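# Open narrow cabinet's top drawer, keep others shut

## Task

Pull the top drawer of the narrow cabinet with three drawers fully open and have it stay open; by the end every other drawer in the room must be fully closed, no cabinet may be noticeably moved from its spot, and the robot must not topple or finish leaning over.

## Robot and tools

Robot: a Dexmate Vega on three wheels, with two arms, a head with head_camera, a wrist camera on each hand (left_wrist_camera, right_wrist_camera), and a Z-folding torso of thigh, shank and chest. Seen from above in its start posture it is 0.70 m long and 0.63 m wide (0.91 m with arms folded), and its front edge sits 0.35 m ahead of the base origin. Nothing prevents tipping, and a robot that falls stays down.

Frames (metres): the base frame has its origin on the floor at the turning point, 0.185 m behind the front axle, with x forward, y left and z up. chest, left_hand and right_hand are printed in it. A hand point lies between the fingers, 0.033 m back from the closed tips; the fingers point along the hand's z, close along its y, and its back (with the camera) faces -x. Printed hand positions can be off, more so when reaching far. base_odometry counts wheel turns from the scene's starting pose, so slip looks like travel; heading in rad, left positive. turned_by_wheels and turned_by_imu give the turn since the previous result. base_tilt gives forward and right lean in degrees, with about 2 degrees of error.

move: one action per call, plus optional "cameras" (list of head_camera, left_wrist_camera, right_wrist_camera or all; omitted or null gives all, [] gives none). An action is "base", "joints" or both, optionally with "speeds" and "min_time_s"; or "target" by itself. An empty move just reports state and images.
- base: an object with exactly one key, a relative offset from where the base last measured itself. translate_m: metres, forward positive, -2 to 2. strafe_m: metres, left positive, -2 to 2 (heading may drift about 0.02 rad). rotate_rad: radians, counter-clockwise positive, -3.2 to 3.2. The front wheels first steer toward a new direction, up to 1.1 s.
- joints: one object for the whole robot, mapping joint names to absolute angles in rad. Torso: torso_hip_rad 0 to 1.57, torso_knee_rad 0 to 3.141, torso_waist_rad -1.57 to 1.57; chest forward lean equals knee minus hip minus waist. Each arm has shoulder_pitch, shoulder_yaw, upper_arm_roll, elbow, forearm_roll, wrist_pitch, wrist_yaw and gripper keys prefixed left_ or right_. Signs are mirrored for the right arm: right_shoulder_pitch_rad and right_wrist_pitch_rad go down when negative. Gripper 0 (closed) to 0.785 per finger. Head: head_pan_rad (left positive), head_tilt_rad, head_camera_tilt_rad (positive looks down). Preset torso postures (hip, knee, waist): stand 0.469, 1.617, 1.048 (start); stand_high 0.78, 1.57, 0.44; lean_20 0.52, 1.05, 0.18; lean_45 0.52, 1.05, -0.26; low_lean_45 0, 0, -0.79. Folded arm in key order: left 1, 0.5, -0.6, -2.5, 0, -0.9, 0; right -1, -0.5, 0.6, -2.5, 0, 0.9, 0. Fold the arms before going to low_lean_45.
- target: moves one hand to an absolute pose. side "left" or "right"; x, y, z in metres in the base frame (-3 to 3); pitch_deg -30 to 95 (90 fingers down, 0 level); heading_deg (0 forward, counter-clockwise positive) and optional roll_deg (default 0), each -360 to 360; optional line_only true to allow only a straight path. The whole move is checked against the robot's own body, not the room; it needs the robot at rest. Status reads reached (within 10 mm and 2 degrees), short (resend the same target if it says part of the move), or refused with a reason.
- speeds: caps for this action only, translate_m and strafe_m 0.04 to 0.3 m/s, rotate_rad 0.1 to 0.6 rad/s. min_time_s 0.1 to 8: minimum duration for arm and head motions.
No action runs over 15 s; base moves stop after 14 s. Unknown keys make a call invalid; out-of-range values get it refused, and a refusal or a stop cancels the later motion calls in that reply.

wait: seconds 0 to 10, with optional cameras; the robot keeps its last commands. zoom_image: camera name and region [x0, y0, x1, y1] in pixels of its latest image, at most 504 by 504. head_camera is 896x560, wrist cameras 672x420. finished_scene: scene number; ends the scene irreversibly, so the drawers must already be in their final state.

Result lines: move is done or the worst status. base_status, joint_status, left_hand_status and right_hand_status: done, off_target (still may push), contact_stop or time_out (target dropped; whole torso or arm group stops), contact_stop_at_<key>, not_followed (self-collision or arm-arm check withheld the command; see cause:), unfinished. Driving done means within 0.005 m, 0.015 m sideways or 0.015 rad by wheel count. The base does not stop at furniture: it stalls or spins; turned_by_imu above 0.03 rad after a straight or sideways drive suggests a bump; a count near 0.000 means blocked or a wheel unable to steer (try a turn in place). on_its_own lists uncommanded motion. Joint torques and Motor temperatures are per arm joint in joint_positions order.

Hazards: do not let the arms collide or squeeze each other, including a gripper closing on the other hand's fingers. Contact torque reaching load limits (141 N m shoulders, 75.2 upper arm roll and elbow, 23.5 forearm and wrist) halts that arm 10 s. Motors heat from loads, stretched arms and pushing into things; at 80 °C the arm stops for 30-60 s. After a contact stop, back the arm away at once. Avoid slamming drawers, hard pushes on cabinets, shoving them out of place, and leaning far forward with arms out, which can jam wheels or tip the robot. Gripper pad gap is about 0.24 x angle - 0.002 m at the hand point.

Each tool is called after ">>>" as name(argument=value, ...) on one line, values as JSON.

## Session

>>> move(joints={"left_shoulder_pitch_rad": 1, "left_shoulder_yaw_rad": 0.5, "left_upper_arm_roll_rad": -0.6, "left_elbow_rad": -2.5, "left_forearm_roll_rad": 0, "left_wrist_pitch_rad": -0.9, "left_wrist_yaw_rad": 0, "right_shoulder_pitch_rad": -1, "right_shoulder_yaw_rad": -0.5, "right_upper_arm_roll_rad": 0.6, "right_elbow_rad": -2.5, "right_forearm_roll_rad": 0, "right_wrist_pitch_rad": 0.9, "right_wrist_yaw_rad": 0, "head_camera_tilt_rad": 0.4}, cameras=["head_camera"])

>>> move(joints={"head_pan_rad": -0.9}, cameras=["head_camera"])

>>> move(joints={"head_pan_rad": -1.8}, cameras=["head_camera"])

>>> move(joints={"head_pan_rad": -2.6}, cameras=["head_camera"])

>>> move(joints={"head_pan_rad": 0.9}, cameras=["head_camera"])

>>> move(joints={"head_pan_rad": 1.8}, cameras=["head_camera"])

>>> move(joints={"head_pan_rad": 2.6}, cameras=["head_camera"])

Scene clock: 6.00 s.
Joint torques (N m): left_arm=[-13.05 8.11 -5.6 1.88 -0.36 1.19 -0.16] | right_arm=[22.23 -7.01 5.4 0.73 0.54 -1.81 0]
Motor temperatures (°C): left_arm=[31 31 31 26 40 34 41] | right_arm=[30 26 32 31 36 36 33]
move: done
base_odometry: x=+0.000 y=+0.000 heading=+0.000
turned_by_wheels: +0.000
turned_by_imu: +0.000
base_tilt: forward=+0.1 right=+0.8
base_status: not commanded
joint_positions: torso_hip_rad=+0.469 torso_knee_rad=+1.617 torso_waist_rad=+1.048 left_shoulder_pitch_rad=+1.004 left_shoulder_yaw_rad=+0.498 left_upper_arm_roll_rad=-0.598 left_elbow_rad=-2.496 left_forearm_roll_rad=+0.000 left_wrist_pitch_rad=-0.899 left_wrist_yaw_rad=+0.000 left_gripper_rad=+0.005 right_shoulder_pitch_rad=-1.003 right_shoulder_yaw_rad=-0.499 right_upper_arm_roll_rad=+0.598 right_elbow_rad=-2.497 right_forearm_roll_rad=+0.000 right_wrist_pitch_rad=+0.899 right_wrist_yaw_rad=+0.000 right_gripper_rad=+0.005 head_pan_rad=+0.000 head_tilt_rad=+0.000 head_camera_tilt_rad=+0.400
joint_status: all done
chest: x=-0.0111 y=+0.0000 z=+1.4155 quat_wxyz=(+0.999, +0.000, +0.050, +0.000) (m; base frame)
left_hand: x=-0.0209 y=+0.1550 z=+1.7184 quat_wxyz=(+0.841, +0.204, -0.394, +0.309) pitch_deg=-37.3 heading_deg=-132.5 roll_deg=-7.2 back=down (m; base frame)
right_hand: x=-0.0216 y=-0.1548 z=+1.7180 quat_wxyz=(+0.841, -0.204, -0.395, -0.309) pitch_deg=-37.2 heading_deg=+132.5 roll_deg=+7.1 back=down (m; base frame)
pictures: head_camera

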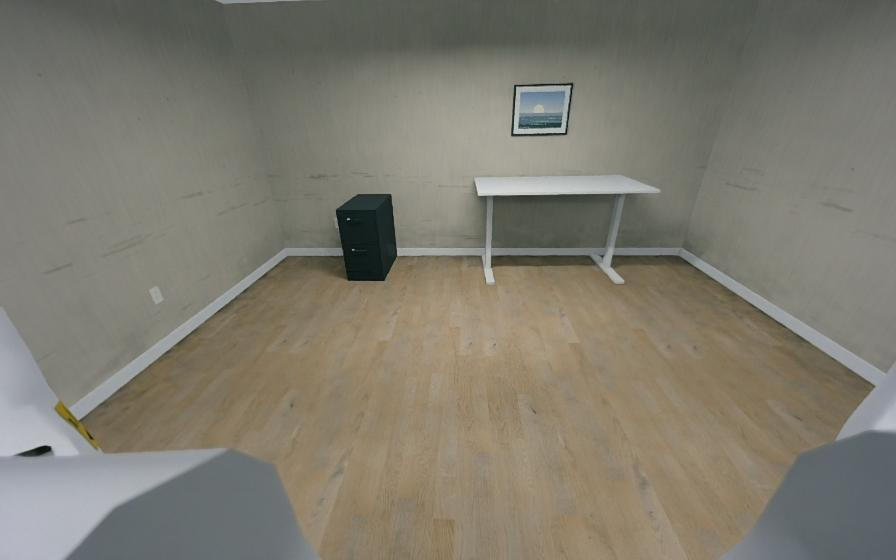

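Scene clock: 7.27 s.
Joint torques (N m): left_arm=[-16.87 7.67 -4.75 0.93 -0.47 2.75 -0.06] | right_arm=[21.21 -6.98 5.4 0.64 0.65 -2.58 0.04]
Motor temperatures (°C): left_arm=[31 31 31 26 40 34 41] | right_arm=[30 27 32 31 36 36 33]
move: done
base_odometry: x=+0.000 y=+0.000 heading=+0.000
turned_by_wheels: +0.000
turned_by_imu: +0.000
base_tilt: forward=+0.0 right=+0.8
base_status: not commanded
joint_positions: torso_hip_rad=+0.469 torso_knee_rad=+1.617 torso_waist_rad=+1.048 left_shoulder_pitch_rad=+1.000 left_shoulder_yaw_rad=+0.500 left_upper_arm_roll_rad=-0.600 left_elbow_rad=-2.500 left_forearm_roll_rad=+0.000 left_wrist_pitch_rad=-0.900 left_wrist_yaw_rad=+0.000 left_gripper_rad=+0.005 right_shoulder_pitch_rad=-1.000 right_shoulder_yaw_rad=-0.500 right_upper_arm_roll_rad=+0.600 right_elbow_rad=-2.500 right_forearm_roll_rad=+0.000 right_wrist_pitch_rad=+0.900 right_wrist_yaw_rad=+0.000 right_gripper_rad=+0.005 head_pan_rad=-0.900 head_tilt_rad=+0.000 head_camera_tilt_rad=+0.400
joint_status: all done
chest: x=-0.0111 y=+0.0000 z=+1.4155 quat_wxyz=(+0.999, +0.000, +0.050, +0.000) (m; base frame)
left_hand: x=-0.0237 y=+0.1533 z=+1.7167 quat_wxyz=(+0.839, +0.205, -0.398, +0.310) pitch_deg=-36.8 heading_deg=-132.5 roll_deg=-6.9 back=down (m; base frame)
right_hand: x=-0.0238 y=-0.1535 z=+1.7168 quat_wxyz=(+0.839, -0.205, -0.398, -0.310) pitch_deg=-36.8 heading_deg=+132.5 roll_deg=+7.0 back=down (m; base frame)
pictures: head_camera

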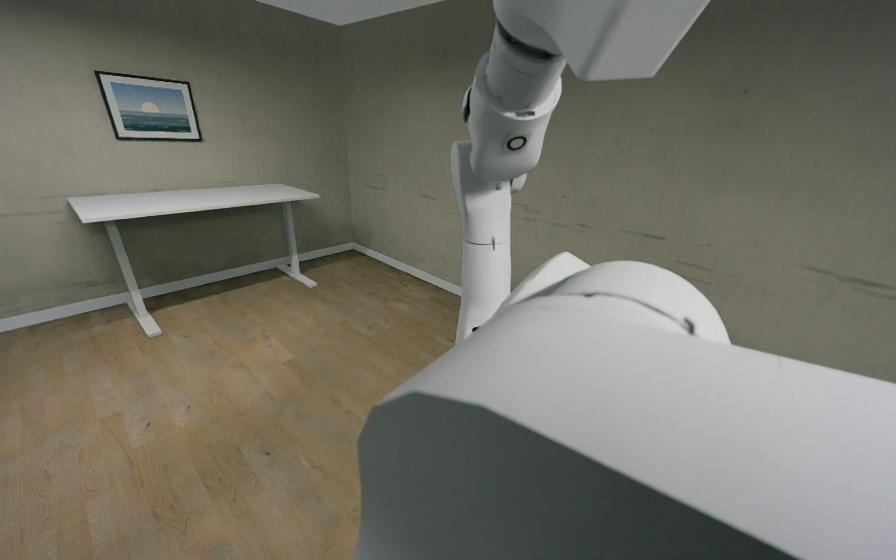

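Scene clock: 8.53 s.
Joint torques (N m): left_arm=[-16.36 7.52 -4.43 1.81 -0.62 1.97 -0.28] | right_arm=[21.53 -7.55 5.34 0.4 0.49 -2.06 0.02]
Motor temperatures (°C): left_arm=[31 31 31 26 40 35 41] | right_arm=[30 27 32 31 36 36 33]
move: done
base_odometry: x=+0.000 y=+0.000 heading=+0.000
turned_by_wheels: +0.000
turned_by_imu: +0.000
base_tilt: forward=+0.1 right=+0.7
base_status: not commanded
joint_positions: torso_hip_rad=+0.469 torso_knee_rad=+1.617 torso_waist_rad=+1.048 left_shoulder_pitch_rad=+1.000 left_shoulder_yaw_rad=+0.500 left_upper_arm_roll_rad=-0.600 left_elbow_rad=-2.500 left_forearm_roll_rad=+0.000 left_wrist_pitch_rad=-0.900 left_wrist_yaw_rad=+0.000 left_gripper_rad=+0.005 right_shoulder_pitch_rad=-1.000 right_shoulder_yaw_rad=-0.500 right_upper_arm_roll_rad=+0.600 right_elbow_rad=-2.500 right_forearm_roll_rad=+0.000 right_wrist_pitch_rad=+0.900 right_wrist_yaw_rad=+0.000 right_gripper_rad=+0.005 head_pan_rad=-1.800 head_tilt_rad=+0.000 head_camera_tilt_rad=+0.400
joint_status: all done
chest: x=-0.0111 y=+0.0000 z=+1.4155 quat_wxyz=(+0.999, +0.000, +0.050, +0.000) (m; base frame)
left_hand: x=-0.0239 y=+0.1533 z=+1.7167 quat_wxyz=(+0.839, +0.205, -0.398, +0.310) pitch_deg=-36.8 heading_deg=-132.5 roll_deg=-6.9 back=down (m; base frame)
right_hand: x=-0.0239 y=-0.1534 z=+1.7167 quat_wxyz=(+0.839, -0.205, -0.398, -0.310) pitch_deg=-36.8 heading_deg=+132.5 roll_deg=+7.0 back=down (m; base frame)
pictures: head_camera

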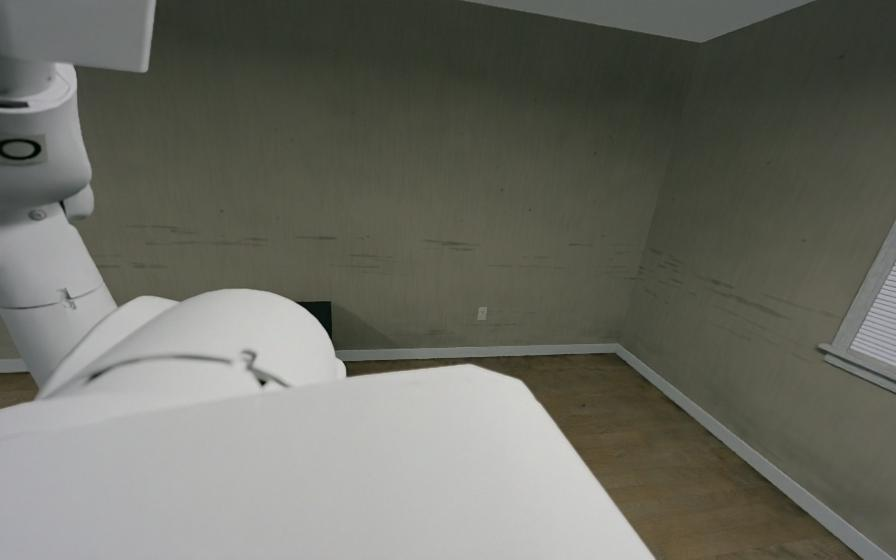

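Scene clock: 9.73 s.
Joint torques (N m): left_arm=[-16.44 7.53 -4.76 0.39 -0.46 2.77 -0.21] | right_arm=[21.77 -6.65 5 0.28 0.64 -2.88 0.12]
Motor temperatures (°C): left_arm=[31 31 31 26 40 35 41] | right_arm=[30 27 32 31 36 36 33]
move: done
base_odometry: x=+0.000 y=+0.000 heading=+0.000
turned_by_wheels: +0.000
turned_by_imu: +0.000
base_tilt: forward=+0.0 right=+0.7
base_status: not commanded
joint_positions: torso_hip_rad=+0.469 torso_knee_rad=+1.617 torso_waist_rad=+1.048 left_shoulder_pitch_rad=+1.000 left_shoulder_yaw_rad=+0.500 left_upper_arm_roll_rad=-0.600 left_elbow_rad=-2.500 left_forearm_roll_rad=+0.000 left_wrist_pitch_rad=-0.900 left_wrist_yaw_rad=+0.000 left_gripper_rad=+0.005 right_shoulder_pitch_rad=-1.000 right_shoulder_yaw_rad=-0.500 right_upper_arm_roll_rad=+0.600 right_elbow_rad=-2.500 right_forearm_roll_rad=+0.000 right_wrist_pitch_rad=+0.900 right_wrist_yaw_rad=+0.000 right_gripper_rad=+0.005 head_pan_rad=-2.600 head_tilt_rad=+0.000 head_camera_tilt_rad=+0.400
joint_status: all done
chest: x=-0.0111 y=+0.0000 z=+1.4155 quat_wxyz=(+0.999, +0.000, +0.050, +0.000) (m; base frame)
left_hand: x=-0.0239 y=+0.1533 z=+1.7167 quat_wxyz=(+0.839, +0.205, -0.398, +0.310) pitch_deg=-36.8 heading_deg=-132.5 roll_deg=-6.9 back=down (m; base frame)
right_hand: x=-0.0239 y=-0.1534 z=+1.7167 quat_wxyz=(+0.839, -0.205, -0.398, -0.310) pitch_deg=-36.8 heading_deg=+132.5 roll_deg=+7.0 back=down (m; base frame)
pictures: head_camera

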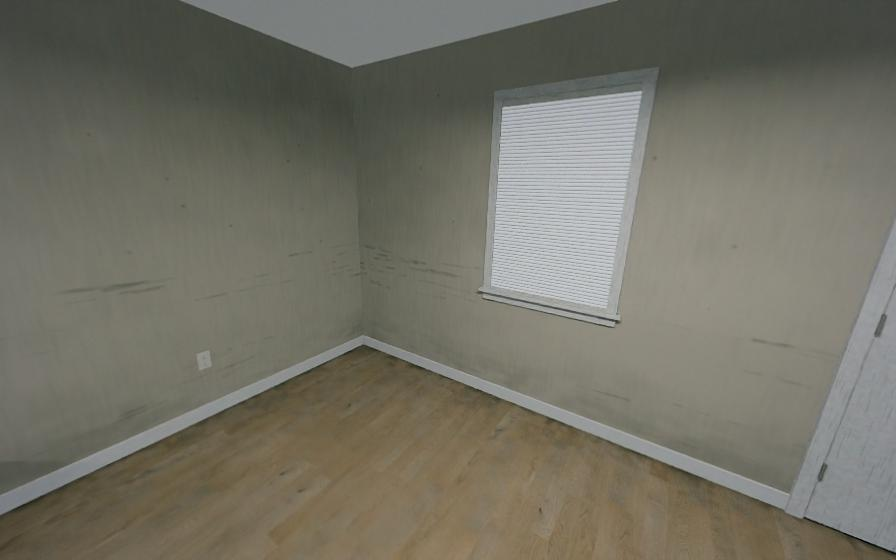

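Scene clock: 12.73 s.
Joint torques (N m): left_arm=[-15.05 7.74 -4.56 0.44 -0.61 2.38 -0.03] | right_arm=[22.85 -7.34 5.46 0.41 0.5 -2.52 -0.02]
Motor temperatures (°C): left_arm=[31 31 31 26 40 35 41] | right_arm=[30 27 32 31 36 36 33]
move: done
base_odometry: x=+0.000 y=+0.000 heading=+0.000
turned_by_wheels: +0.000
turned_by_imu: +0.000
base_tilt: forward=+0.0 right=+0.7
base_status: not commanded
joint_positions: torso_hip_rad=+0.469 torso_knee_rad=+1.617 torso_waist_rad=+1.048 left_shoulder_pitch_rad=+1.000 left_shoulder_yaw_rad=+0.500 left_upper_arm_roll_rad=-0.600 left_elbow_rad=-2.500 left_forearm_roll_rad=+0.000 left_wrist_pitch_rad=-0.900 left_wrist_yaw_rad=+0.000 left_gripper_rad=+0.005 right_shoulder_pitch_rad=-1.000 right_shoulder_yaw_rad=-0.500 right_upper_arm_roll_rad=+0.600 right_elbow_rad=-2.500 right_forearm_roll_rad=+0.000 right_wrist_pitch_rad=+0.900 right_wrist_yaw_rad=+0.000 right_gripper_rad=+0.005 head_pan_rad=+0.900 head_tilt_rad=+0.000 head_camera_tilt_rad=+0.400
joint_status: all done
chest: x=-0.0111 y=+0.0000 z=+1.4155 quat_wxyz=(+0.999, +0.000, +0.050, +0.000) (m; base frame)
left_hand: x=-0.0239 y=+0.1533 z=+1.7167 quat_wxyz=(+0.839, +0.205, -0.398, +0.310) pitch_deg=-36.8 heading_deg=-132.5 roll_deg=-6.9 back=down (m; base frame)
right_hand: x=-0.0239 y=-0.1534 z=+1.7167 quat_wxyz=(+0.839, -0.205, -0.398, -0.310) pitch_deg=-36.8 heading_deg=+132.5 roll_deg=+7.0 back=down (m; base frame)
pictures: head_camera

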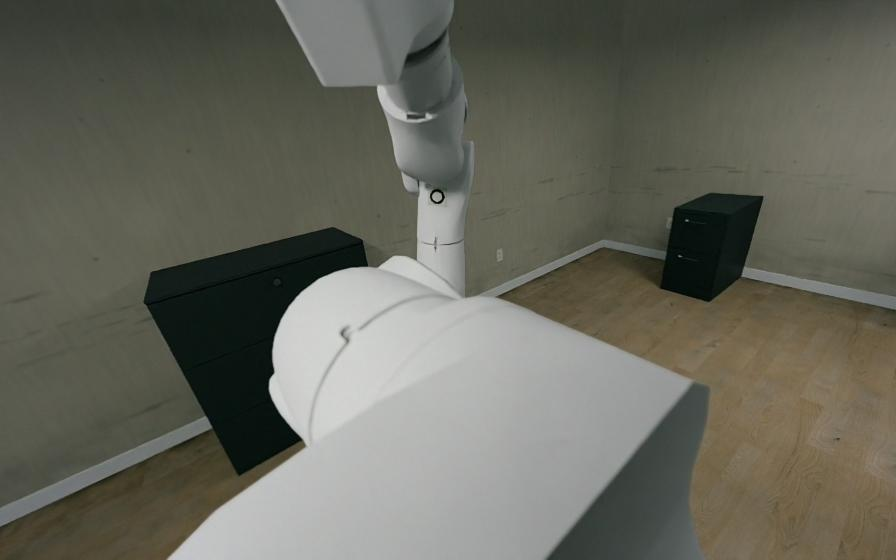

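Scene clock: 14.00 s.
Joint torques (N m): left_arm=[-15.89 6.57 -5.74 1.75 -0.59 2.01 -0.17] | right_arm=[22.09 -6.89 5.19 0.35 0.63 -2.48 0.12]
Motor temperatures (°C): left_arm=[31 31 31 26 40 35 41] | right_arm=[30 27 32 31 36 36 33]
move: done
base_odometry: x=+0.000 y=+0.000 heading=+0.000
turned_by_wheels: +0.000
turned_by_imu: +0.000
base_tilt: forward=+0.0 right=+0.8
base_status: not commanded
joint_positions: torso_hip_rad=+0.469 torso_knee_rad=+1.617 torso_waist_rad=+1.048 left_shoulder_pitch_rad=+1.000 left_shoulder_yaw_rad=+0.500 left_upper_arm_roll_rad=-0.600 left_elbow_rad=-2.500 left_forearm_roll_rad=+0.000 left_wrist_pitch_rad=-0.900 left_wrist_yaw_rad=+0.000 left_gripper_rad=+0.005 right_shoulder_pitch_rad=-1.000 right_shoulder_yaw_rad=-0.500 right_upper_arm_roll_rad=+0.600 right_elbow_rad=-2.500 right_forearm_roll_rad=+0.000 right_wrist_pitch_rad=+0.900 right_wrist_yaw_rad=+0.000 right_gripper_rad=+0.005 head_pan_rad=+1.800 head_tilt_rad=+0.000 head_camera_tilt_rad=+0.400
joint_status: all done
chest: x=-0.0111 y=+0.0000 z=+1.4155 quat_wxyz=(+0.999, +0.000, +0.050, +0.000) (m; base frame)
left_hand: x=-0.0239 y=+0.1533 z=+1.7167 quat_wxyz=(+0.839, +0.205, -0.398, +0.310) pitch_deg=-36.8 heading_deg=-132.5 roll_deg=-6.9 back=down (m; base frame)
right_hand: x=-0.0239 y=-0.1534 z=+1.7167 quat_wxyz=(+0.839, -0.205, -0.398, -0.310) pitch_deg=-36.8 heading_deg=+132.5 roll_deg=+7.0 back=down (m; base frame)
pictures: head_camera

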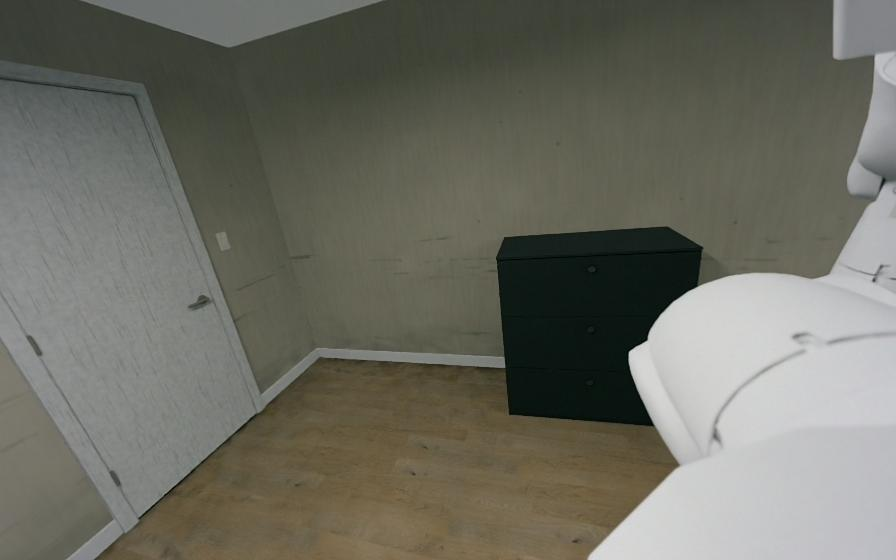

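Scene clock: 15.20 s.
Joint torques (N m): left_arm=[-15.68 8.3 -5.43 1.08 -0.6 2.17 -0.07] | right_arm=[20.55 -6.44 5.04 -0.27 0.73 -2.51 -0.11]
Motor temperatures (°C): left_arm=[31 31 31 26 40 35 41] | right_arm=[30 27 32 31 36 36 33]
move: done
base_odometry: x=+0.000 y=+0.000 heading=+0.000
turned_by_wheels: +0.000
turned_by_imu: +0.000
base_tilt: forward=+0.1 right=+0.7
base_status: not commanded
joint_positions: torso_hip_rad=+0.469 torso_knee_rad=+1.617 torso_waist_rad=+1.048 left_shoulder_pitch_rad=+1.000 left_shoulder_yaw_rad=+0.500 left_upper_arm_roll_rad=-0.600 left_elbow_rad=-2.500 left_forearm_roll_rad=+0.000 left_wrist_pitch_rad=-0.900 left_wrist_yaw_rad=+0.000 left_gripper_rad=+0.005 right_shoulder_pitch_rad=-1.000 right_shoulder_yaw_rad=-0.500 right_upper_arm_roll_rad=+0.600 right_elbow_rad=-2.500 right_forearm_roll_rad=+0.000 right_wrist_pitch_rad=+0.900 right_wrist_yaw_rad=+0.000 right_gripper_rad=+0.005 head_pan_rad=+2.600 head_tilt_rad=+0.000 head_camera_tilt_rad=+0.400
joint_status: all done
chest: x=-0.0111 y=+0.0000 z=+1.4155 quat_wxyz=(+0.999, +0.000, +0.050, +0.000) (m; base frame)
left_hand: x=-0.0239 y=+0.1533 z=+1.7167 quat_wxyz=(+0.839, +0.205, -0.398, +0.310) pitch_deg=-36.8 heading_deg=-132.5 roll_deg=-6.9 back=down (m; base frame)
right_hand: x=-0.0239 y=-0.1534 z=+1.7167 quat_wxyz=(+0.839, -0.205, -0.398, -0.310) pitch_deg=-36.8 heading_deg=+132.5 roll_deg=+7.0 back=down (m; base frame)
pictures: head_camera

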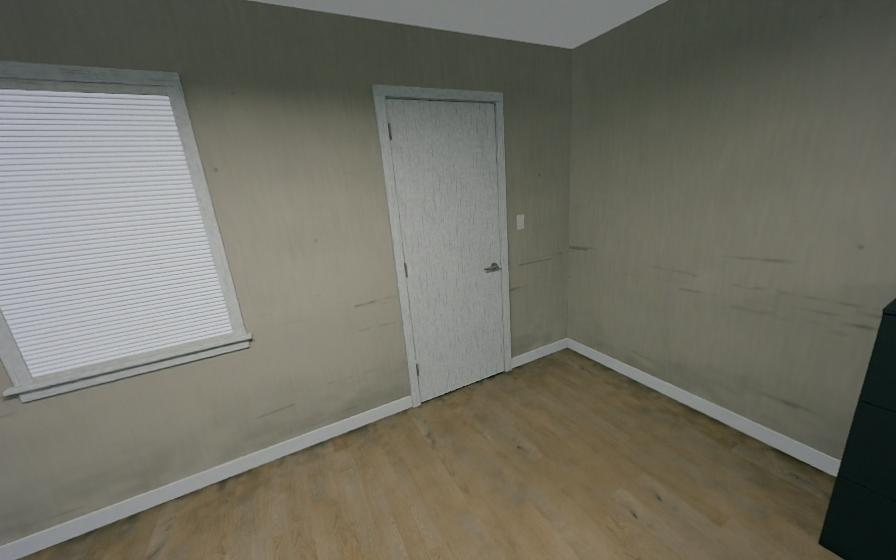

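>>> move(base={"rotate_rad": -1.55}, speeds={"rotate_rad": 0.3}, joints={"head_pan_rad": 0.0, "head_camera_tilt_rad": 0.5}, cameras=["head_camera"])

>>> zoom_image(camera="head_camera", region=[250, 150, 550, 350])

Scene clock: 21.80 s.
Joint torques (N m): left_arm=[-15.64 8.68 -4.64 0.66 -0.45 1.6 -0.2] | right_arm=[21.42 -8.08 5.25 1.46 0.53 -1.91 0.12]
Motor temperatures (°C): left_arm=[31 31 31 26 40 35 41] | right_arm=[30 27 32 31 36 36 33]
move: done
base_odometry: x=+0.002 y=+0.001 heading=-1.554
turned_by_wheels: -1.554
turned_by_imu: -1.546
base_tilt: forward=+0.0 right=+0.7
base_status: done
joint_positions: torso_hip_rad=+0.469 torso_knee_rad=+1.617 torso_waist_rad=+1.048 left_shoulder_pitch_rad=+1.000 left_shoulder_yaw_rad=+0.500 left_upper_arm_roll_rad=-0.600 left_elbow_rad=-2.500 left_forearm_roll_rad=+0.000 left_wrist_pitch_rad=-0.900 left_wrist_yaw_rad=+0.000 left_gripper_rad=+0.005 right_shoulder_pitch_rad=-1.000 right_shoulder_yaw_rad=-0.500 right_upper_arm_roll_rad=+0.600 right_elbow_rad=-2.500 right_forearm_roll_rad=+0.000 right_wrist_pitch_rad=+0.900 right_wrist_yaw_rad=+0.000 right_gripper_rad=+0.005 head_pan_rad=+0.000 head_tilt_rad=+0.000 head_camera_tilt_rad=+0.500
joint_status: all done
chest: x=-0.0111 y=+0.0000 z=+1.4155 quat_wxyz=(+0.999, +0.000, +0.050, +0.000) (m; base frame)
left_hand: x=-0.0239 y=+0.1533 z=+1.7167 quat_wxyz=(+0.839, +0.205, -0.398, +0.310) pitch_deg=-36.8 heading_deg=-132.5 roll_deg=-6.9 back=down (m; base frame)
right_hand: x=-0.0239 y=-0.1534 z=+1.7167 quat_wxyz=(+0.839, -0.205, -0.398, -0.310) pitch_deg=-36.8 heading_deg=+132.5 roll_deg=+7.0 back=down (m; base frame)
pictures: head_camera

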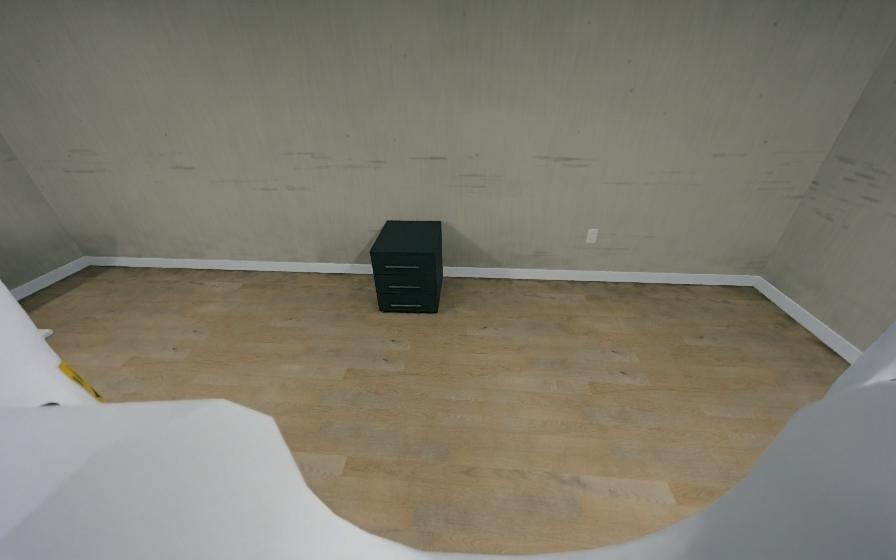

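Scaled by 1.680 from the camera's 896x560 image, which has a finer 960x600 frame.

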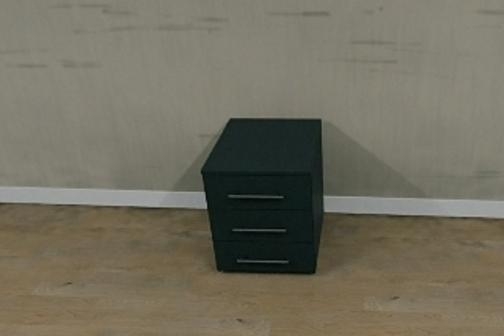

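>>> move(base={"rotate_rad": -0.02}, cameras=[])

>>> move(base={"strafe_m": 0.15}, speeds={"strafe_m": 0.1}, cameras=["head_camera"])

>>> move(base={"translate_m": 0.8}, speeds={"translate_m": 0.2}, cameras=["head_camera"])

>>> zoom_image(camera="head_camera", region=[300, 220, 560, 440])

Scene clock: 23.40 s.
Joint torques (N m): left_arm=[-14.94 6.73 -4.42 1.62 -0.54 1.66 -0.06] | right_arm=[21.17 -7.17 4.99 1.48 0.29 -1.85 0.02]
Motor temperatures (°C): left_arm=[31 31 31 26 40 35 41] | right_arm=[30 27 32 31 36 36 33]
move: done
base_odometry: x=+0.002 y=+0.001 heading=-1.574
turned_by_wheels: -0.020
turned_by_imu: -0.020
base_tilt: forward=+0.0 right=+0.7
base_status: done
joint_positions: torso_hip_rad=+0.469 torso_knee_rad=+1.617 torso_waist_rad=+1.048 left_shoulder_pitch_rad=+1.000 left_shoulder_yaw_rad=+0.500 left_upper_arm_roll_rad=-0.600 left_elbow_rad=-2.500 left_forearm_roll_rad=+0.000 left_wrist_pitch_rad=-0.900 left_wrist_yaw_rad=+0.000 left_gripper_rad=+0.005 right_shoulder_pitch_rad=-1.000 right_shoulder_yaw_rad=-0.500 right_upper_arm_roll_rad=+0.600 right_elbow_rad=-2.500 right_forearm_roll_rad=+0.000 right_wrist_pitch_rad=+0.900 right_wrist_yaw_rad=+0.000 right_gripper_rad=+0.005 head_pan_rad=+0.000 head_tilt_rad=+0.000 head_camera_tilt_rad=+0.500
joint_status: not commanded
chest: x=-0.0111 y=+0.0000 z=+1.4155 quat_wxyz=(+0.999, +0.000, +0.050, +0.000) (m; base frame)
left_hand: x=-0.0239 y=+0.1533 z=+1.7167 quat_wxyz=(+0.839, +0.205, -0.398, +0.310) pitch_deg=-36.8 heading_deg=-132.5 roll_deg=-6.9 back=down (m; base frame)
right_hand: x=-0.0239 y=-0.1534 z=+1.7167 quat_wxyz=(+0.839, -0.205, -0.398, -0.310) pitch_deg=-36.8 heading_deg=+132.5 roll_deg=+7.0 back=down (m; base frame)
pictures: none
No camera images: "cameras" was empty.

Scene clock: 26.63 s.
Joint torques (N m): left_arm=[-14.68 6.52 -4.56 -0.48 -0.47 2.16 -0.24] | right_arm=[21.84 -6.48 4.96 0.33 0.45 -2.66 -0.14]
Motor temperatures (°C): left_arm=[31 31 31 26 40 35 41] | right_arm=[30 27 32 31 36 36 33]
move: done
base_odometry: x=+0.151 y=+0.001 heading=-1.570
turned_by_wheels: +0.004
turned_by_imu: +0.002
base_tilt: forward=+0.1 right=+0.8
base_status: done
joint_positions: torso_hip_rad=+0.469 torso_knee_rad=+1.617 torso_waist_rad=+1.048 left_shoulder_pitch_rad=+1.000 left_shoulder_yaw_rad=+0.500 left_upper_arm_roll_rad=-0.600 left_elbow_rad=-2.500 left_forearm_roll_rad=+0.000 left_wrist_pitch_rad=-0.900 left_wrist_yaw_rad=+0.000 left_gripper_rad=+0.005 right_shoulder_pitch_rad=-1.000 right_shoulder_yaw_rad=-0.500 right_upper_arm_roll_rad=+0.600 right_elbow_rad=-2.500 right_forearm_roll_rad=+0.000 right_wrist_pitch_rad=+0.900 right_wrist_yaw_rad=+0.000 right_gripper_rad=+0.005 head_pan_rad=+0.000 head_tilt_rad=+0.000 head_camera_tilt_rad=+0.500
joint_status: not commanded
chest: x=-0.0112 y=+0.0000 z=+1.4155 quat_wxyz=(+0.999, +0.000, +0.050, +0.000) (m; base frame)
left_hand: x=-0.0239 y=+0.1532 z=+1.7167 quat_wxyz=(+0.839, +0.205, -0.398, +0.310) pitch_deg=-36.8 heading_deg=-132.5 roll_deg=-6.9 back=down (m; base frame)
right_hand: x=-0.0239 y=-0.1534 z=+1.7167 quat_wxyz=(+0.839, -0.205, -0.398, -0.310) pitch_deg=-36.8 heading_deg=+132.5 roll_deg=+7.0 back=down (m; base frame)
pictures: head_camera

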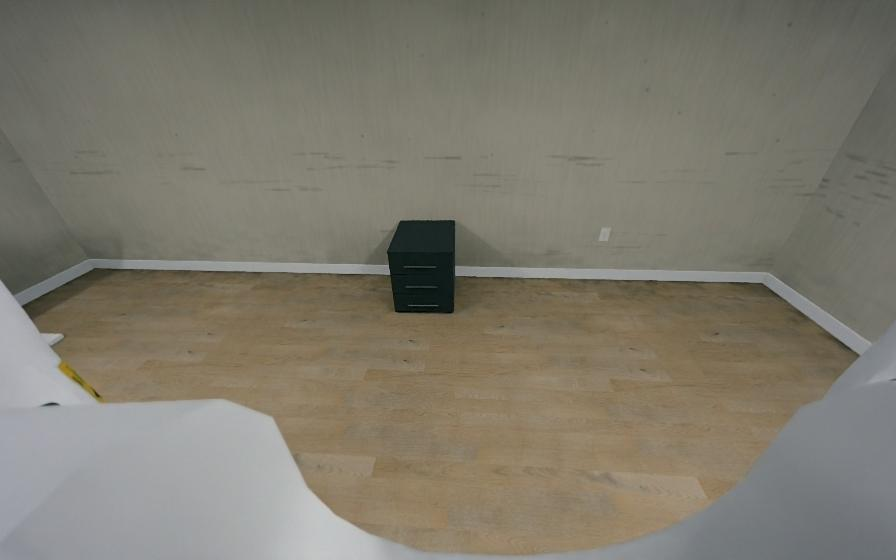

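Scene clock: 32.47 s.
Joint torques (N m): left_arm=[-15.28 7.72 -5.31 1.26 -0.18 2.1 -0.12] | right_arm=[22.35 -8.02 4.39 0.61 0.42 -1.78 0.01]
Motor temperatures (°C): left_arm=[31 31 31 26 40 35 41] | right_arm=[30 27 32 31 36 36 33]
move: done
base_odometry: x=+0.152 y=-0.799 heading=-1.571
turned_by_wheels: -0.001
turned_by_imu: -0.003
base_tilt: forward=+0.1 right=+0.7
base_status: done
joint_positions: torso_hip_rad=+0.469 torso_knee_rad=+1.617 torso_waist_rad=+1.048 left_shoulder_pitch_rad=+1.000 left_shoulder_yaw_rad=+0.500 left_upper_arm_roll_rad=-0.600 left_elbow_rad=-2.500 left_forearm_roll_rad=+0.000 left_wrist_pitch_rad=-0.900 left_wrist_yaw_rad=+0.000 left_gripper_rad=+0.005 right_shoulder_pitch_rad=-1.000 right_shoulder_yaw_rad=-0.500 right_upper_arm_roll_rad=+0.600 right_elbow_rad=-2.500 right_forearm_roll_rad=+0.000 right_wrist_pitch_rad=+0.900 right_wrist_yaw_rad=+0.000 right_gripper_rad=+0.005 head_pan_rad=+0.000 head_tilt_rad=+0.000 head_camera_tilt_rad=+0.500
joint_status: not commanded
chest: x=-0.0111 y=+0.0000 z=+1.4155 quat_wxyz=(+0.999, +0.000, +0.050, +0.000) (m; base frame)
left_hand: x=-0.0239 y=+0.1532 z=+1.7166 quat_wxyz=(+0.839, +0.205, -0.398, +0.310) pitch_deg=-36.8 heading_deg=-132.5 roll_deg=-6.9 back=down (m; base frame)
right_hand: x=-0.0239 y=-0.1534 z=+1.7167 quat_wxyz=(+0.839, -0.205, -0.398, -0.310) pitch_deg=-36.8 heading_deg=+132.5 roll_deg=+7.0 back=down (m; base frame)
pictures: head_camera

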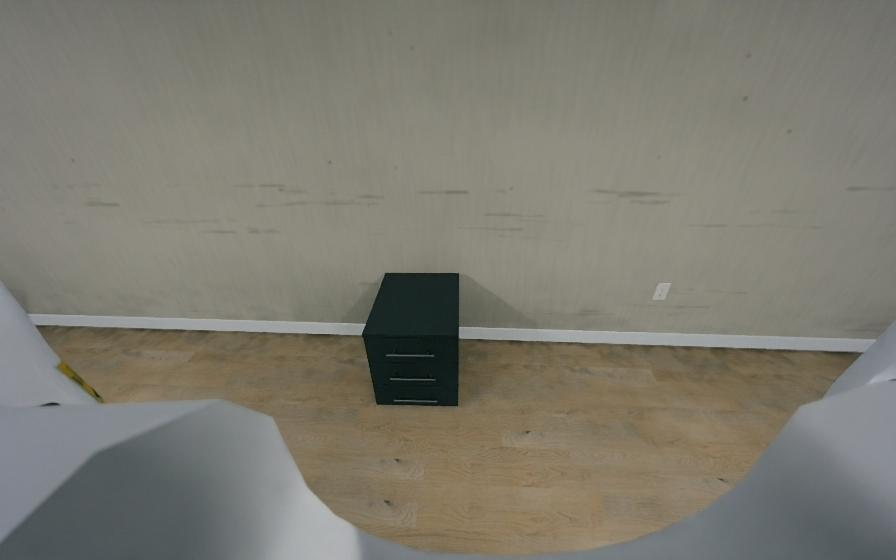

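Scaled by 1.938 from the camera's 896x560 image, which has a finer 960x600 frame.

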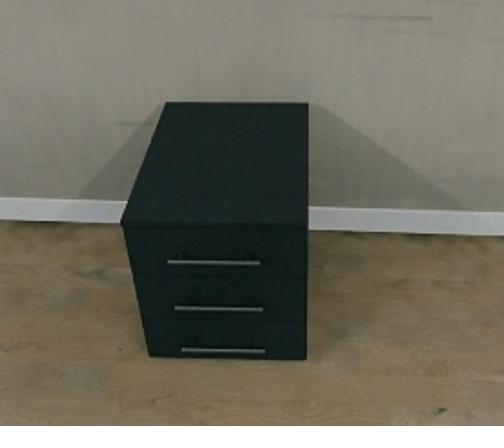

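>>> move(base={"rotate_rad": -0.02}, cameras=[])

>>> move(joints={"torso_hip_rad": 0.25, "torso_knee_rad": 0.6, "torso_waist_rad": -0.45, "head_camera_tilt_rad": 0.0}, cameras=["head_camera"])

>>> zoom_image(camera="head_camera", region=[300, 130, 500, 330])

>>> move(target={"side": "left", "x": 0.62, "y": 0.195, "z": 0.56, "pitch_deg": 78, "heading_deg": 0, "roll_deg": 90}, cameras=["head_camera", "left_wrist_camera"])

Scene clock: 34.33 s.
Joint torques (N m): left_arm=[-16.14 7.3 -4.23 0.66 -0.27 1.97 -0.18] | right_arm=[20.41 -6.66 5.17 0.95 0.37 -2.14 -0.12]
Motor temperatures (°C): left_arm=[31 31 31 26 40 35 41] | right_arm=[30 27 32 31 36 36 33]
move: done
base_odometry: x=+0.152 y=-0.799 heading=-1.591
turned_by_wheels: -0.020
turned_by_imu: -0.021
base_tilt: forward=+0.0 right=+0.8
base_status: done
joint_positions: torso_hip_rad=+0.469 torso_knee_rad=+1.617 torso_waist_rad=+1.048 left_shoulder_pitch_rad=+1.000 left_shoulder_yaw_rad=+0.500 left_upper_arm_roll_rad=-0.600 left_elbow_rad=-2.500 left_forearm_roll_rad=+0.000 left_wrist_pitch_rad=-0.900 left_wrist_yaw_rad=+0.000 left_gripper_rad=+0.005 right_shoulder_pitch_rad=-1.000 right_shoulder_yaw_rad=-0.500 right_upper_arm_roll_rad=+0.600 right_elbow_rad=-2.500 right_forearm_roll_rad=+0.000 right_wrist_pitch_rad=+0.900 right_wrist_yaw_rad=+0.000 right_gripper_rad=+0.005 head_pan_rad=+0.000 head_tilt_rad=+0.000 head_camera_tilt_rad=+0.500
joint_status: not commanded
chest: x=-0.0111 y=+0.0000 z=+1.4155 quat_wxyz=(+0.999, +0.000, +0.050, +0.000) (m; base frame)
left_hand: x=-0.0239 y=+0.1532 z=+1.7166 quat_wxyz=(+0.839, +0.205, -0.398, +0.310) pitch_deg=-36.8 heading_deg=-132.5 roll_deg=-6.9 back=down (m; base frame)
right_hand: x=-0.0239 y=-0.1534 z=+1.7167 quat_wxyz=(+0.839, -0.205, -0.398, -0.310) pitch_deg=-36.8 heading_deg=+132.5 roll_deg=+7.0 back=down (m; base frame)
pictures: none
No camera images: "cameras" was empty.

Scene clock: 41.17 s.
Joint torques (N m): left_arm=[-10.72 7.8 -7.83 -1.41 -1.1 1.03 0.33] | right_arm=[16.36 -6.87 7.52 -1.72 1.22 -1.68 -1.03]
Motor temperatures (°C): left_arm=[31 31 31 26 40 35 41] | right_arm=[30 27 32 31 36 36 33]
move: done
base_odometry: x=+0.152 y=-0.799 heading=-1.591
turned_by_wheels: +0.000
turned_by_imu: +0.000
base_tilt: forward=+0.0 right=+0.8
base_status: not commanded
joint_positions: torso_hip_rad=+0.250 torso_knee_rad=+0.600 torso_waist_rad=-0.450 left_shoulder_pitch_rad=+1.000 left_shoulder_yaw_rad=+0.500 left_upper_arm_roll_rad=-0.600 left_elbow_rad=-2.500 left_forearm_roll_rad=+0.000 left_wrist_pitch_rad=-0.900 left_wrist_yaw_rad=+0.000 left_gripper_rad=+0.005 right_shoulder_pitch_rad=-1.000 right_shoulder_yaw_rad=-0.500 right_upper_arm_roll_rad=+0.600 right_elbow_rad=-2.500 right_forearm_roll_rad=+0.000 right_wrist_pitch_rad=+0.900 right_wrist_yaw_rad=+0.000 right_gripper_rad=+0.005 head_pan_rad=+0.000 head_tilt_rad=+0.000 head_camera_tilt_rad=+0.000
joint_status: all done
chest: x=+0.0577 y=+0.0000 z=+1.0644 quat_wxyz=(+0.921, +0.000, +0.389, +0.000) (m; base frame)
left_hand: x=+0.2420 y=+0.1532 z=+1.3030 quat_wxyz=(+0.924, +0.298, -0.087, +0.221) pitch_deg=-53.8 heading_deg=-92.7 roll_deg=-60.4 back=down (m; base frame)
right_hand: x=+0.2420 y=-0.1534 z=+1.3030 quat_wxyz=(+0.925, -0.299, -0.086, -0.221) pitch_deg=-53.8 heading_deg=+92.7 roll_deg=+60.4 back=down (m; base frame)
pictures: head_camera

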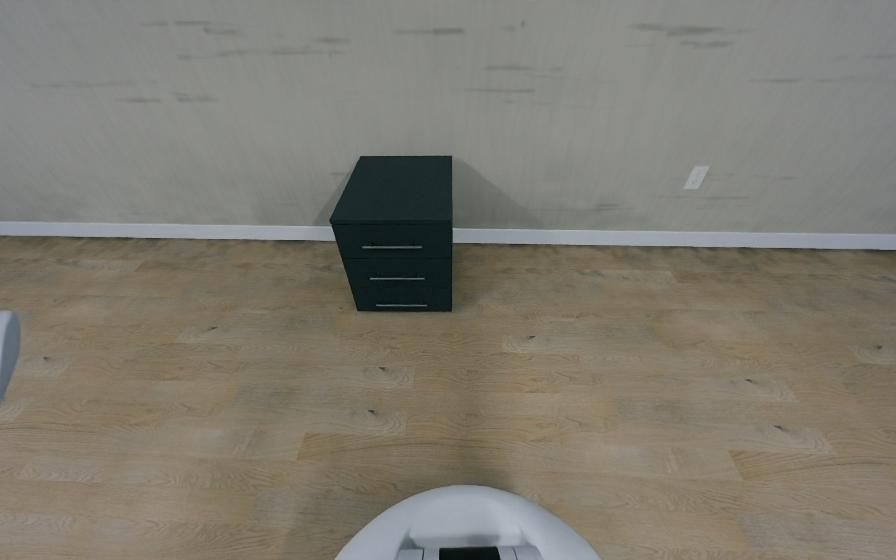

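Scaled by 2.520 from the camera's 896x560 image, which has a finer 960x600 frame.

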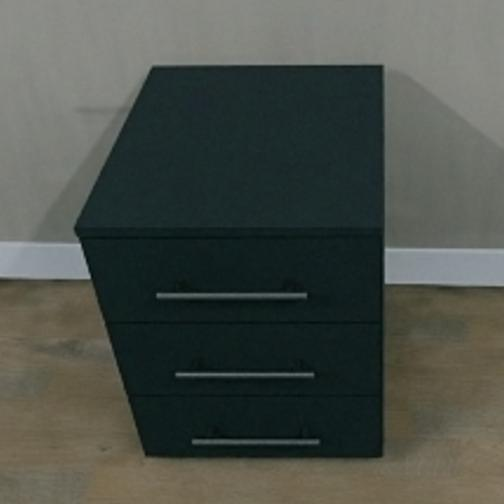

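Scene clock: 48.50 s.
Joint torques (N m): left_arm=[-28.98 3.62 -10.08 -1.16 1.7 0.35 0.05] | right_arm=[16.96 -7.92 7.31 -2.07 1 -1.55 -1.05]
Motor temperatures (°C): left_arm=[31 31 31 26 40 35 41] | right_arm=[30 27 32 31 36 36 33]
move: done
base_odometry: x=+0.152 y=-0.799 heading=-1.591
turned_by_wheels: +0.000
turned_by_imu: +0.000
base_tilt: forward=+0.1 right=+0.8
base_status: not commanded
joint_positions: torso_hip_rad=+0.250 torso_knee_rad=+0.600 torso_waist_rad=-0.450 left_shoulder_pitch_rad=-0.152 left_shoulder_yaw_rad=+0.794 left_upper_arm_roll_rad=+1.192 left_elbow_rad=-1.801 left_forearm_roll_rad=+0.438 left_wrist_pitch_rad=+0.919 left_wrist_yaw_rad=-1.345 left_gripper_rad=+0.005 right_shoulder_pitch_rad=-1.000 right_shoulder_yaw_rad=-0.500 right_upper_arm_roll_rad=+0.600 right_elbow_rad=-2.500 right_forearm_roll_rad=+0.000 right_wrist_pitch_rad=+0.900 right_wrist_yaw_rad=+0.000 right_gripper_rad=+0.005 head_pan_rad=+0.000 head_tilt_rad=+0.000 head_camera_tilt_rad=+0.000
joint_status: not commanded
chest: x=+0.0577 y=+0.0000 z=+1.0644 quat_wxyz=(+0.921, +0.000, +0.389, +0.000) (m; base frame)
left_hand: x=+0.6207 y=+0.1930 z=+0.5604 quat_wxyz=(+0.076, +0.704, +0.702, +0.073) pitch_deg=+77.8 heading_deg=-1.2 roll_deg=+89.0 (m; base frame)
left_hand_status: reached (checked arc [a long move; over the whole arc the hand travels 1.16 m to end 0.83 m from its start, up to 0.32 m off the straight line; left_wrist_pitch_rad turns most, 1.82 rad; on the way or at its end the hand turns up to 153 deg from its attitude at the start], planned for 6.0 s): 2 mm and 0.3 deg off.
right_hand: x=+0.2420 y=-0.1534 z=+1.3030 quat_wxyz=(+0.925, -0.299, -0.086, -0.221) pitch_deg=-53.8 heading_deg=+92.7 roll_deg=+60.4 back=down (m; base frame)
pictures: head_camera, left_wrist_camera

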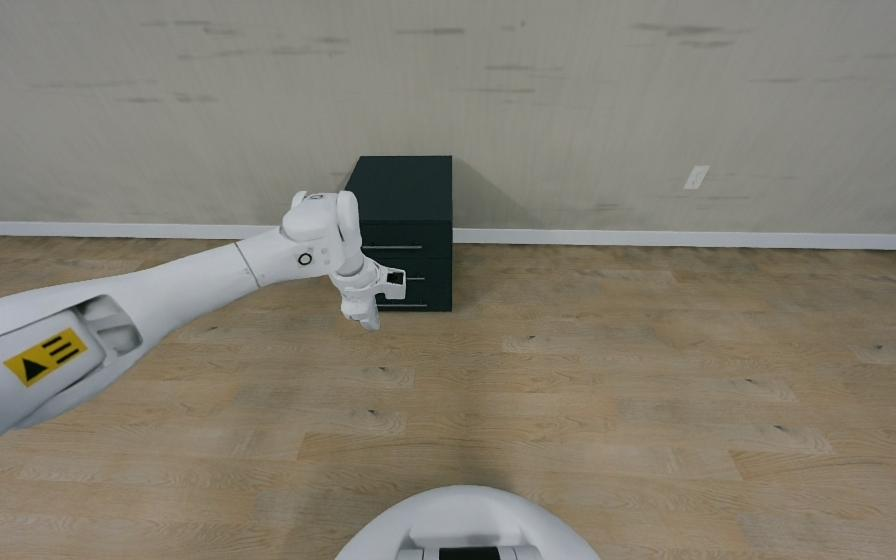

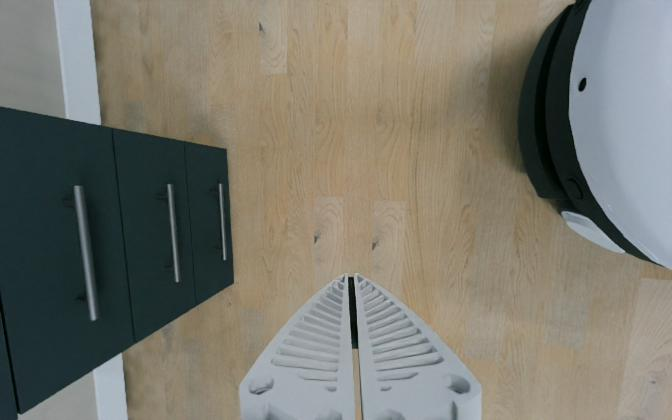

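>>> move(base={"translate_m": 0.4}, speeds={"translate_m": 0.15}, cameras=["head_camera", "left_wrist_camera"])

>>> move(joints={"left_gripper_rad": 0.13}, cameras=["left_wrist_camera"])

Scene clock: 52.80 s.
Joint torques (N m): left_arm=[-29.95 1.35 -9.81 -3.16 1.45 -0.02 0.11] | right_arm=[16.38 -6.34 7.61 -2.08 0.95 -0.96 -1.02]
Motor temperatures (°C): left_arm=[32 31 31 26 40 35 41] | right_arm=[30 27 32 31 36 36 33]
move: done
base_odometry: x=+0.144 y=-1.199 heading=-1.592
turned_by_wheels: -0.001
turned_by_imu: +0.000
base_tilt: forward=+0.1 right=+0.8
base_status: done
joint_positions: torso_hip_rad=+0.250 torso_knee_rad=+0.600 torso_waist_rad=-0.450 left_shoulder_pitch_rad=-0.155 left_shoulder_yaw_rad=+0.794 left_upper_arm_roll_rad=+1.195 left_elbow_rad=-1.800 left_forearm_roll_rad=+0.439 left_wrist_pitch_rad=+0.922 left_wrist_yaw_rad=-1.348 left_gripper_rad=+0.005 right_shoulder_pitch_rad=-1.000 right_shoulder_yaw_rad=-0.500 right_upper_arm_roll_rad=+0.600 right_elbow_rad=-2.500 right_forearm_roll_rad=+0.000 right_wrist_pitch_rad=+0.900 right_wrist_yaw_rad=+0.000 right_gripper_rad=+0.005 head_pan_rad=+0.000 head_tilt_rad=+0.000 head_camera_tilt_rad=+0.000
joint_status: not commanded
chest: x=+0.0577 y=+0.0000 z=+1.0644 quat_wxyz=(+0.921, +0.000, +0.389, +0.000) (m; base frame)
left_hand: x=+0.6200 y=+0.1949 z=+0.5598 quat_wxyz=(+0.074, +0.703, +0.703, +0.074) pitch_deg=+78.0 heading_deg=-0.1 roll_deg=+89.9 (m; base frame)
right_hand: x=+0.2420 y=-0.1534 z=+1.3029 quat_wxyz=(+0.925, -0.299, -0.086, -0.221) pitch_deg=-53.8 heading_deg=+92.7 roll_deg=+60.4 back=down (m; base frame)
pictures: head_camera, left_wrist_camera

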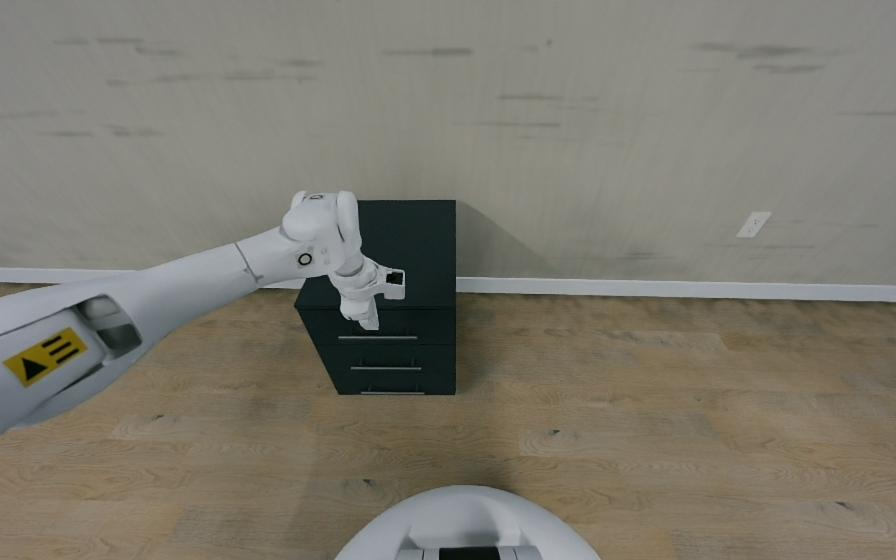

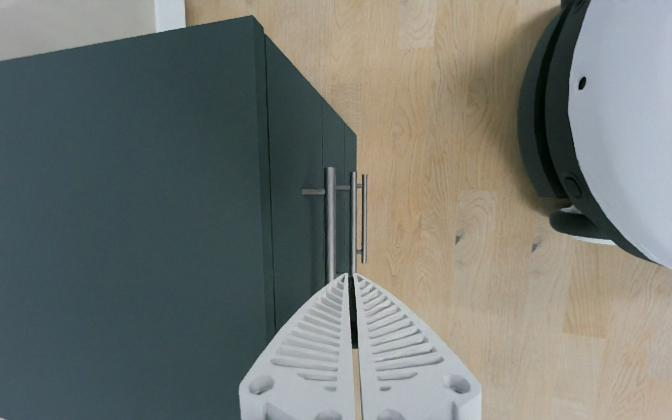

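Scene clock: 53.40 s.
Joint torques (N m): left_arm=[-28.98 4.71 -10.13 -1.82 1.54 0.33 0] | right_arm=[16.73 -7.55 7.56 -1.59 1.01 -1.16 -0.94]
Motor temperatures (°C): left_arm=[32 31 31 26 40 35 41] | right_arm=[30 27 32 31 36 36 33]
move: done
base_odometry: x=+0.144 y=-1.199 heading=-1.592
turned_by_wheels: +0.000
turned_by_imu: +0.000
base_tilt: forward=+0.1 right=+0.8
base_status: not commanded
joint_positions: torso_hip_rad=+0.250 torso_knee_rad=+0.600 torso_waist_rad=-0.450 left_shoulder_pitch_rad=-0.155 left_shoulder_yaw_rad=+0.794 left_upper_arm_roll_rad=+1.195 left_elbow_rad=-1.800 left_forearm_roll_rad=+0.439 left_wrist_pitch_rad=+0.922 left_wrist_yaw_rad=-1.348 left_gripper_rad=+0.130 right_shoulder_pitch_rad=-1.000 right_shoulder_yaw_rad=-0.500 right_upper_arm_roll_rad=+0.600 right_elbow_rad=-2.500 right_forearm_roll_rad=+0.000 right_wrist_pitch_rad=+0.900 right_wrist_yaw_rad=+0.000 right_gripper_rad=+0.005 head_pan_rad=+0.000 head_tilt_rad=+0.000 head_camera_tilt_rad=+0.000
joint_status: all done
chest: x=+0.0577 y=+0.0000 z=+1.0644 quat_wxyz=(+0.921, +0.000, +0.389, +0.000) (m; base frame)
left_hand: x=+0.6200 y=+0.1949 z=+0.5598 quat_wxyz=(+0.074, +0.703, +0.703, +0.074) pitch_deg=+78.0 heading_deg=-0.1 roll_deg=+89.9 (m; base frame)
right_hand: x=+0.2420 y=-0.1534 z=+1.3029 quat_wxyz=(+0.925, -0.299, -0.086, -0.221) pitch_deg=-53.8 heading_deg=+92.7 roll_deg=+60.4 back=down (m; base frame)
pictures: left_wrist_camera

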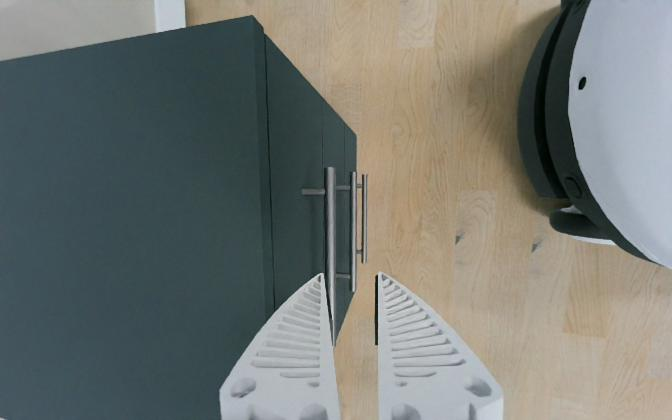

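>>> move(target={"side": "left", "x": 0.647, "y": 0.215, "z": 0.50, "pitch_deg": 78, "heading_deg": 0, "roll_deg": 90, "line_only": true}, cameras=["left_wrist_camera"])

>>> move(target={"side": "left", "x": 0.6605, "y": 0.217, "z": 0.455, "pitch_deg": 78, "heading_deg": 0, "roll_deg": 90, "line_only": true}, cameras=["left_wrist_camera"])

Scene clock: 56.33 s.
Joint torques (N m): left_arm=[-20.87 -0.78 -15.51 -2.29 1.14 -0.37 0.6] | right_arm=[16.94 -7.03 7.96 -2.61 1.12 -1.84 -1]
Motor temperatures (°C): left_arm=[32 31 31 26 40 35 41] | right_arm=[30 27 32 31 36 36 33]
move: done
base_odometry: x=+0.144 y=-1.199 heading=-1.592
turned_by_wheels: +0.000
turned_by_imu: +0.000
base_tilt: forward=+0.1 right=+0.8
base_status: not commanded
joint_positions: torso_hip_rad=+0.250 torso_knee_rad=+0.600 torso_waist_rad=-0.450 left_shoulder_pitch_rad=-0.103 left_shoulder_yaw_rad=+0.720 left_upper_arm_roll_rad=+1.185 left_elbow_rad=-1.543 left_forearm_roll_rad=+0.396 left_wrist_pitch_rad=+0.745 left_wrist_yaw_rad=-1.202 left_gripper_rad=+0.130 right_shoulder_pitch_rad=-1.000 right_shoulder_yaw_rad=-0.500 right_upper_arm_roll_rad=+0.600 right_elbow_rad=-2.500 right_forearm_roll_rad=+0.000 right_wrist_pitch_rad=+0.900 right_wrist_yaw_rad=+0.000 right_gripper_rad=+0.005 head_pan_rad=+0.000 head_tilt_rad=+0.000 head_camera_tilt_rad=+0.000
joint_status: not commanded
chest: x=+0.0577 y=+0.0000 z=+1.0644 quat_wxyz=(+0.921, +0.000, +0.389, +0.000) (m; base frame)
left_hand: x=+0.6466 y=+0.2149 z=+0.5008 quat_wxyz=(+0.074, +0.703, +0.703, +0.074) pitch_deg=+78.0 heading_deg=+0.1 roll_deg=-89.9 (m; base frame)
left_hand_status: reached (straight line, planned for 1.2 s): 1 mm and 0.0 deg off.
right_hand: x=+0.2420 y=-0.1534 z=+1.3029 quat_wxyz=(+0.925, -0.299, -0.086, -0.221) pitch_deg=-53.8 heading_deg=+92.7 roll_deg=+60.4 back=down (m; base frame)
pictures: left_wrist_camera

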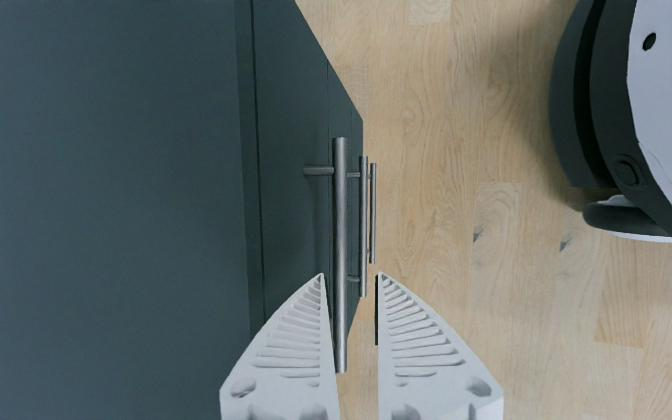

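Scene clock: 58.57 s.
Joint torques (N m): left_arm=[-22 -0.35 -7.81 -2.61 0.71 0.64 0.36] | right_arm=[15.64 -8.15 7.49 -2.27 1.16 -0.74 -1.3]
Motor temperatures (°C): left_arm=[32 31 31 26 40 35 41] | right_arm=[30 27 32 31 36 36 33]
move: done
base_odometry: x=+0.144 y=-1.199 heading=-1.592
turned_by_wheels: +0.000
turned_by_imu: +0.000
base_tilt: forward=+0.1 right=+0.8
base_status: not commanded
joint_positions: torso_hip_rad=+0.250 torso_knee_rad=+0.600 torso_waist_rad=-0.450 left_shoulder_pitch_rad=-0.082 left_shoulder_yaw_rad=+0.626 left_upper_arm_roll_rad=+1.195 left_elbow_rad=-1.329 left_forearm_roll_rad=+0.378 left_wrist_pitch_rad=+0.633 left_wrist_yaw_rad=-1.101 left_gripper_rad=+0.130 right_shoulder_pitch_rad=-1.000 right_shoulder_yaw_rad=-0.500 right_upper_arm_roll_rad=+0.600 right_elbow_rad=-2.500 right_forearm_roll_rad=+0.000 right_wrist_pitch_rad=+0.900 right_wrist_yaw_rad=+0.000 right_gripper_rad=+0.005 head_pan_rad=+0.000 head_tilt_rad=+0.000 head_camera_tilt_rad=+0.000
joint_status: not commanded
chest: x=+0.0577 y=+0.0000 z=+1.0644 quat_wxyz=(+0.921, +0.000, +0.389, +0.000) (m; base frame)
left_hand: x=+0.6604 y=+0.2171 z=+0.4559 quat_wxyz=(+0.074, +0.703, +0.703, +0.074) pitch_deg=+78.0 heading_deg=+0.0 roll_deg=-90.0 (m; base frame)
left_hand_status: reached (straight line, planned for 1.0 s): 1 mm and 0.0 deg off.
right_hand: x=+0.2420 y=-0.1534 z=+1.3029 quat_wxyz=(+0.925, -0.299, -0.086, -0.221) pitch_deg=-53.8 heading_deg=+92.7 roll_deg=+60.4 back=down (m; base frame)
pictures: left_wrist_camera

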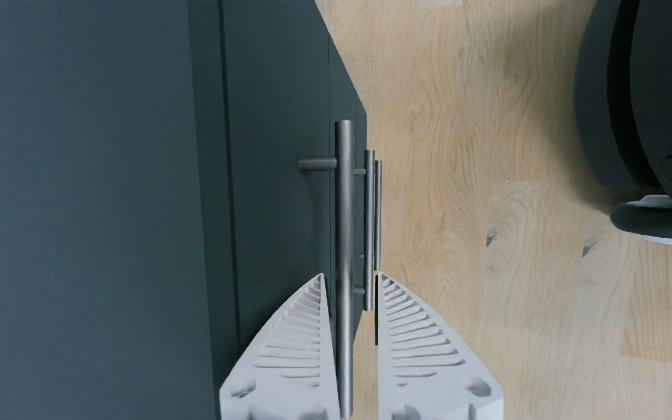

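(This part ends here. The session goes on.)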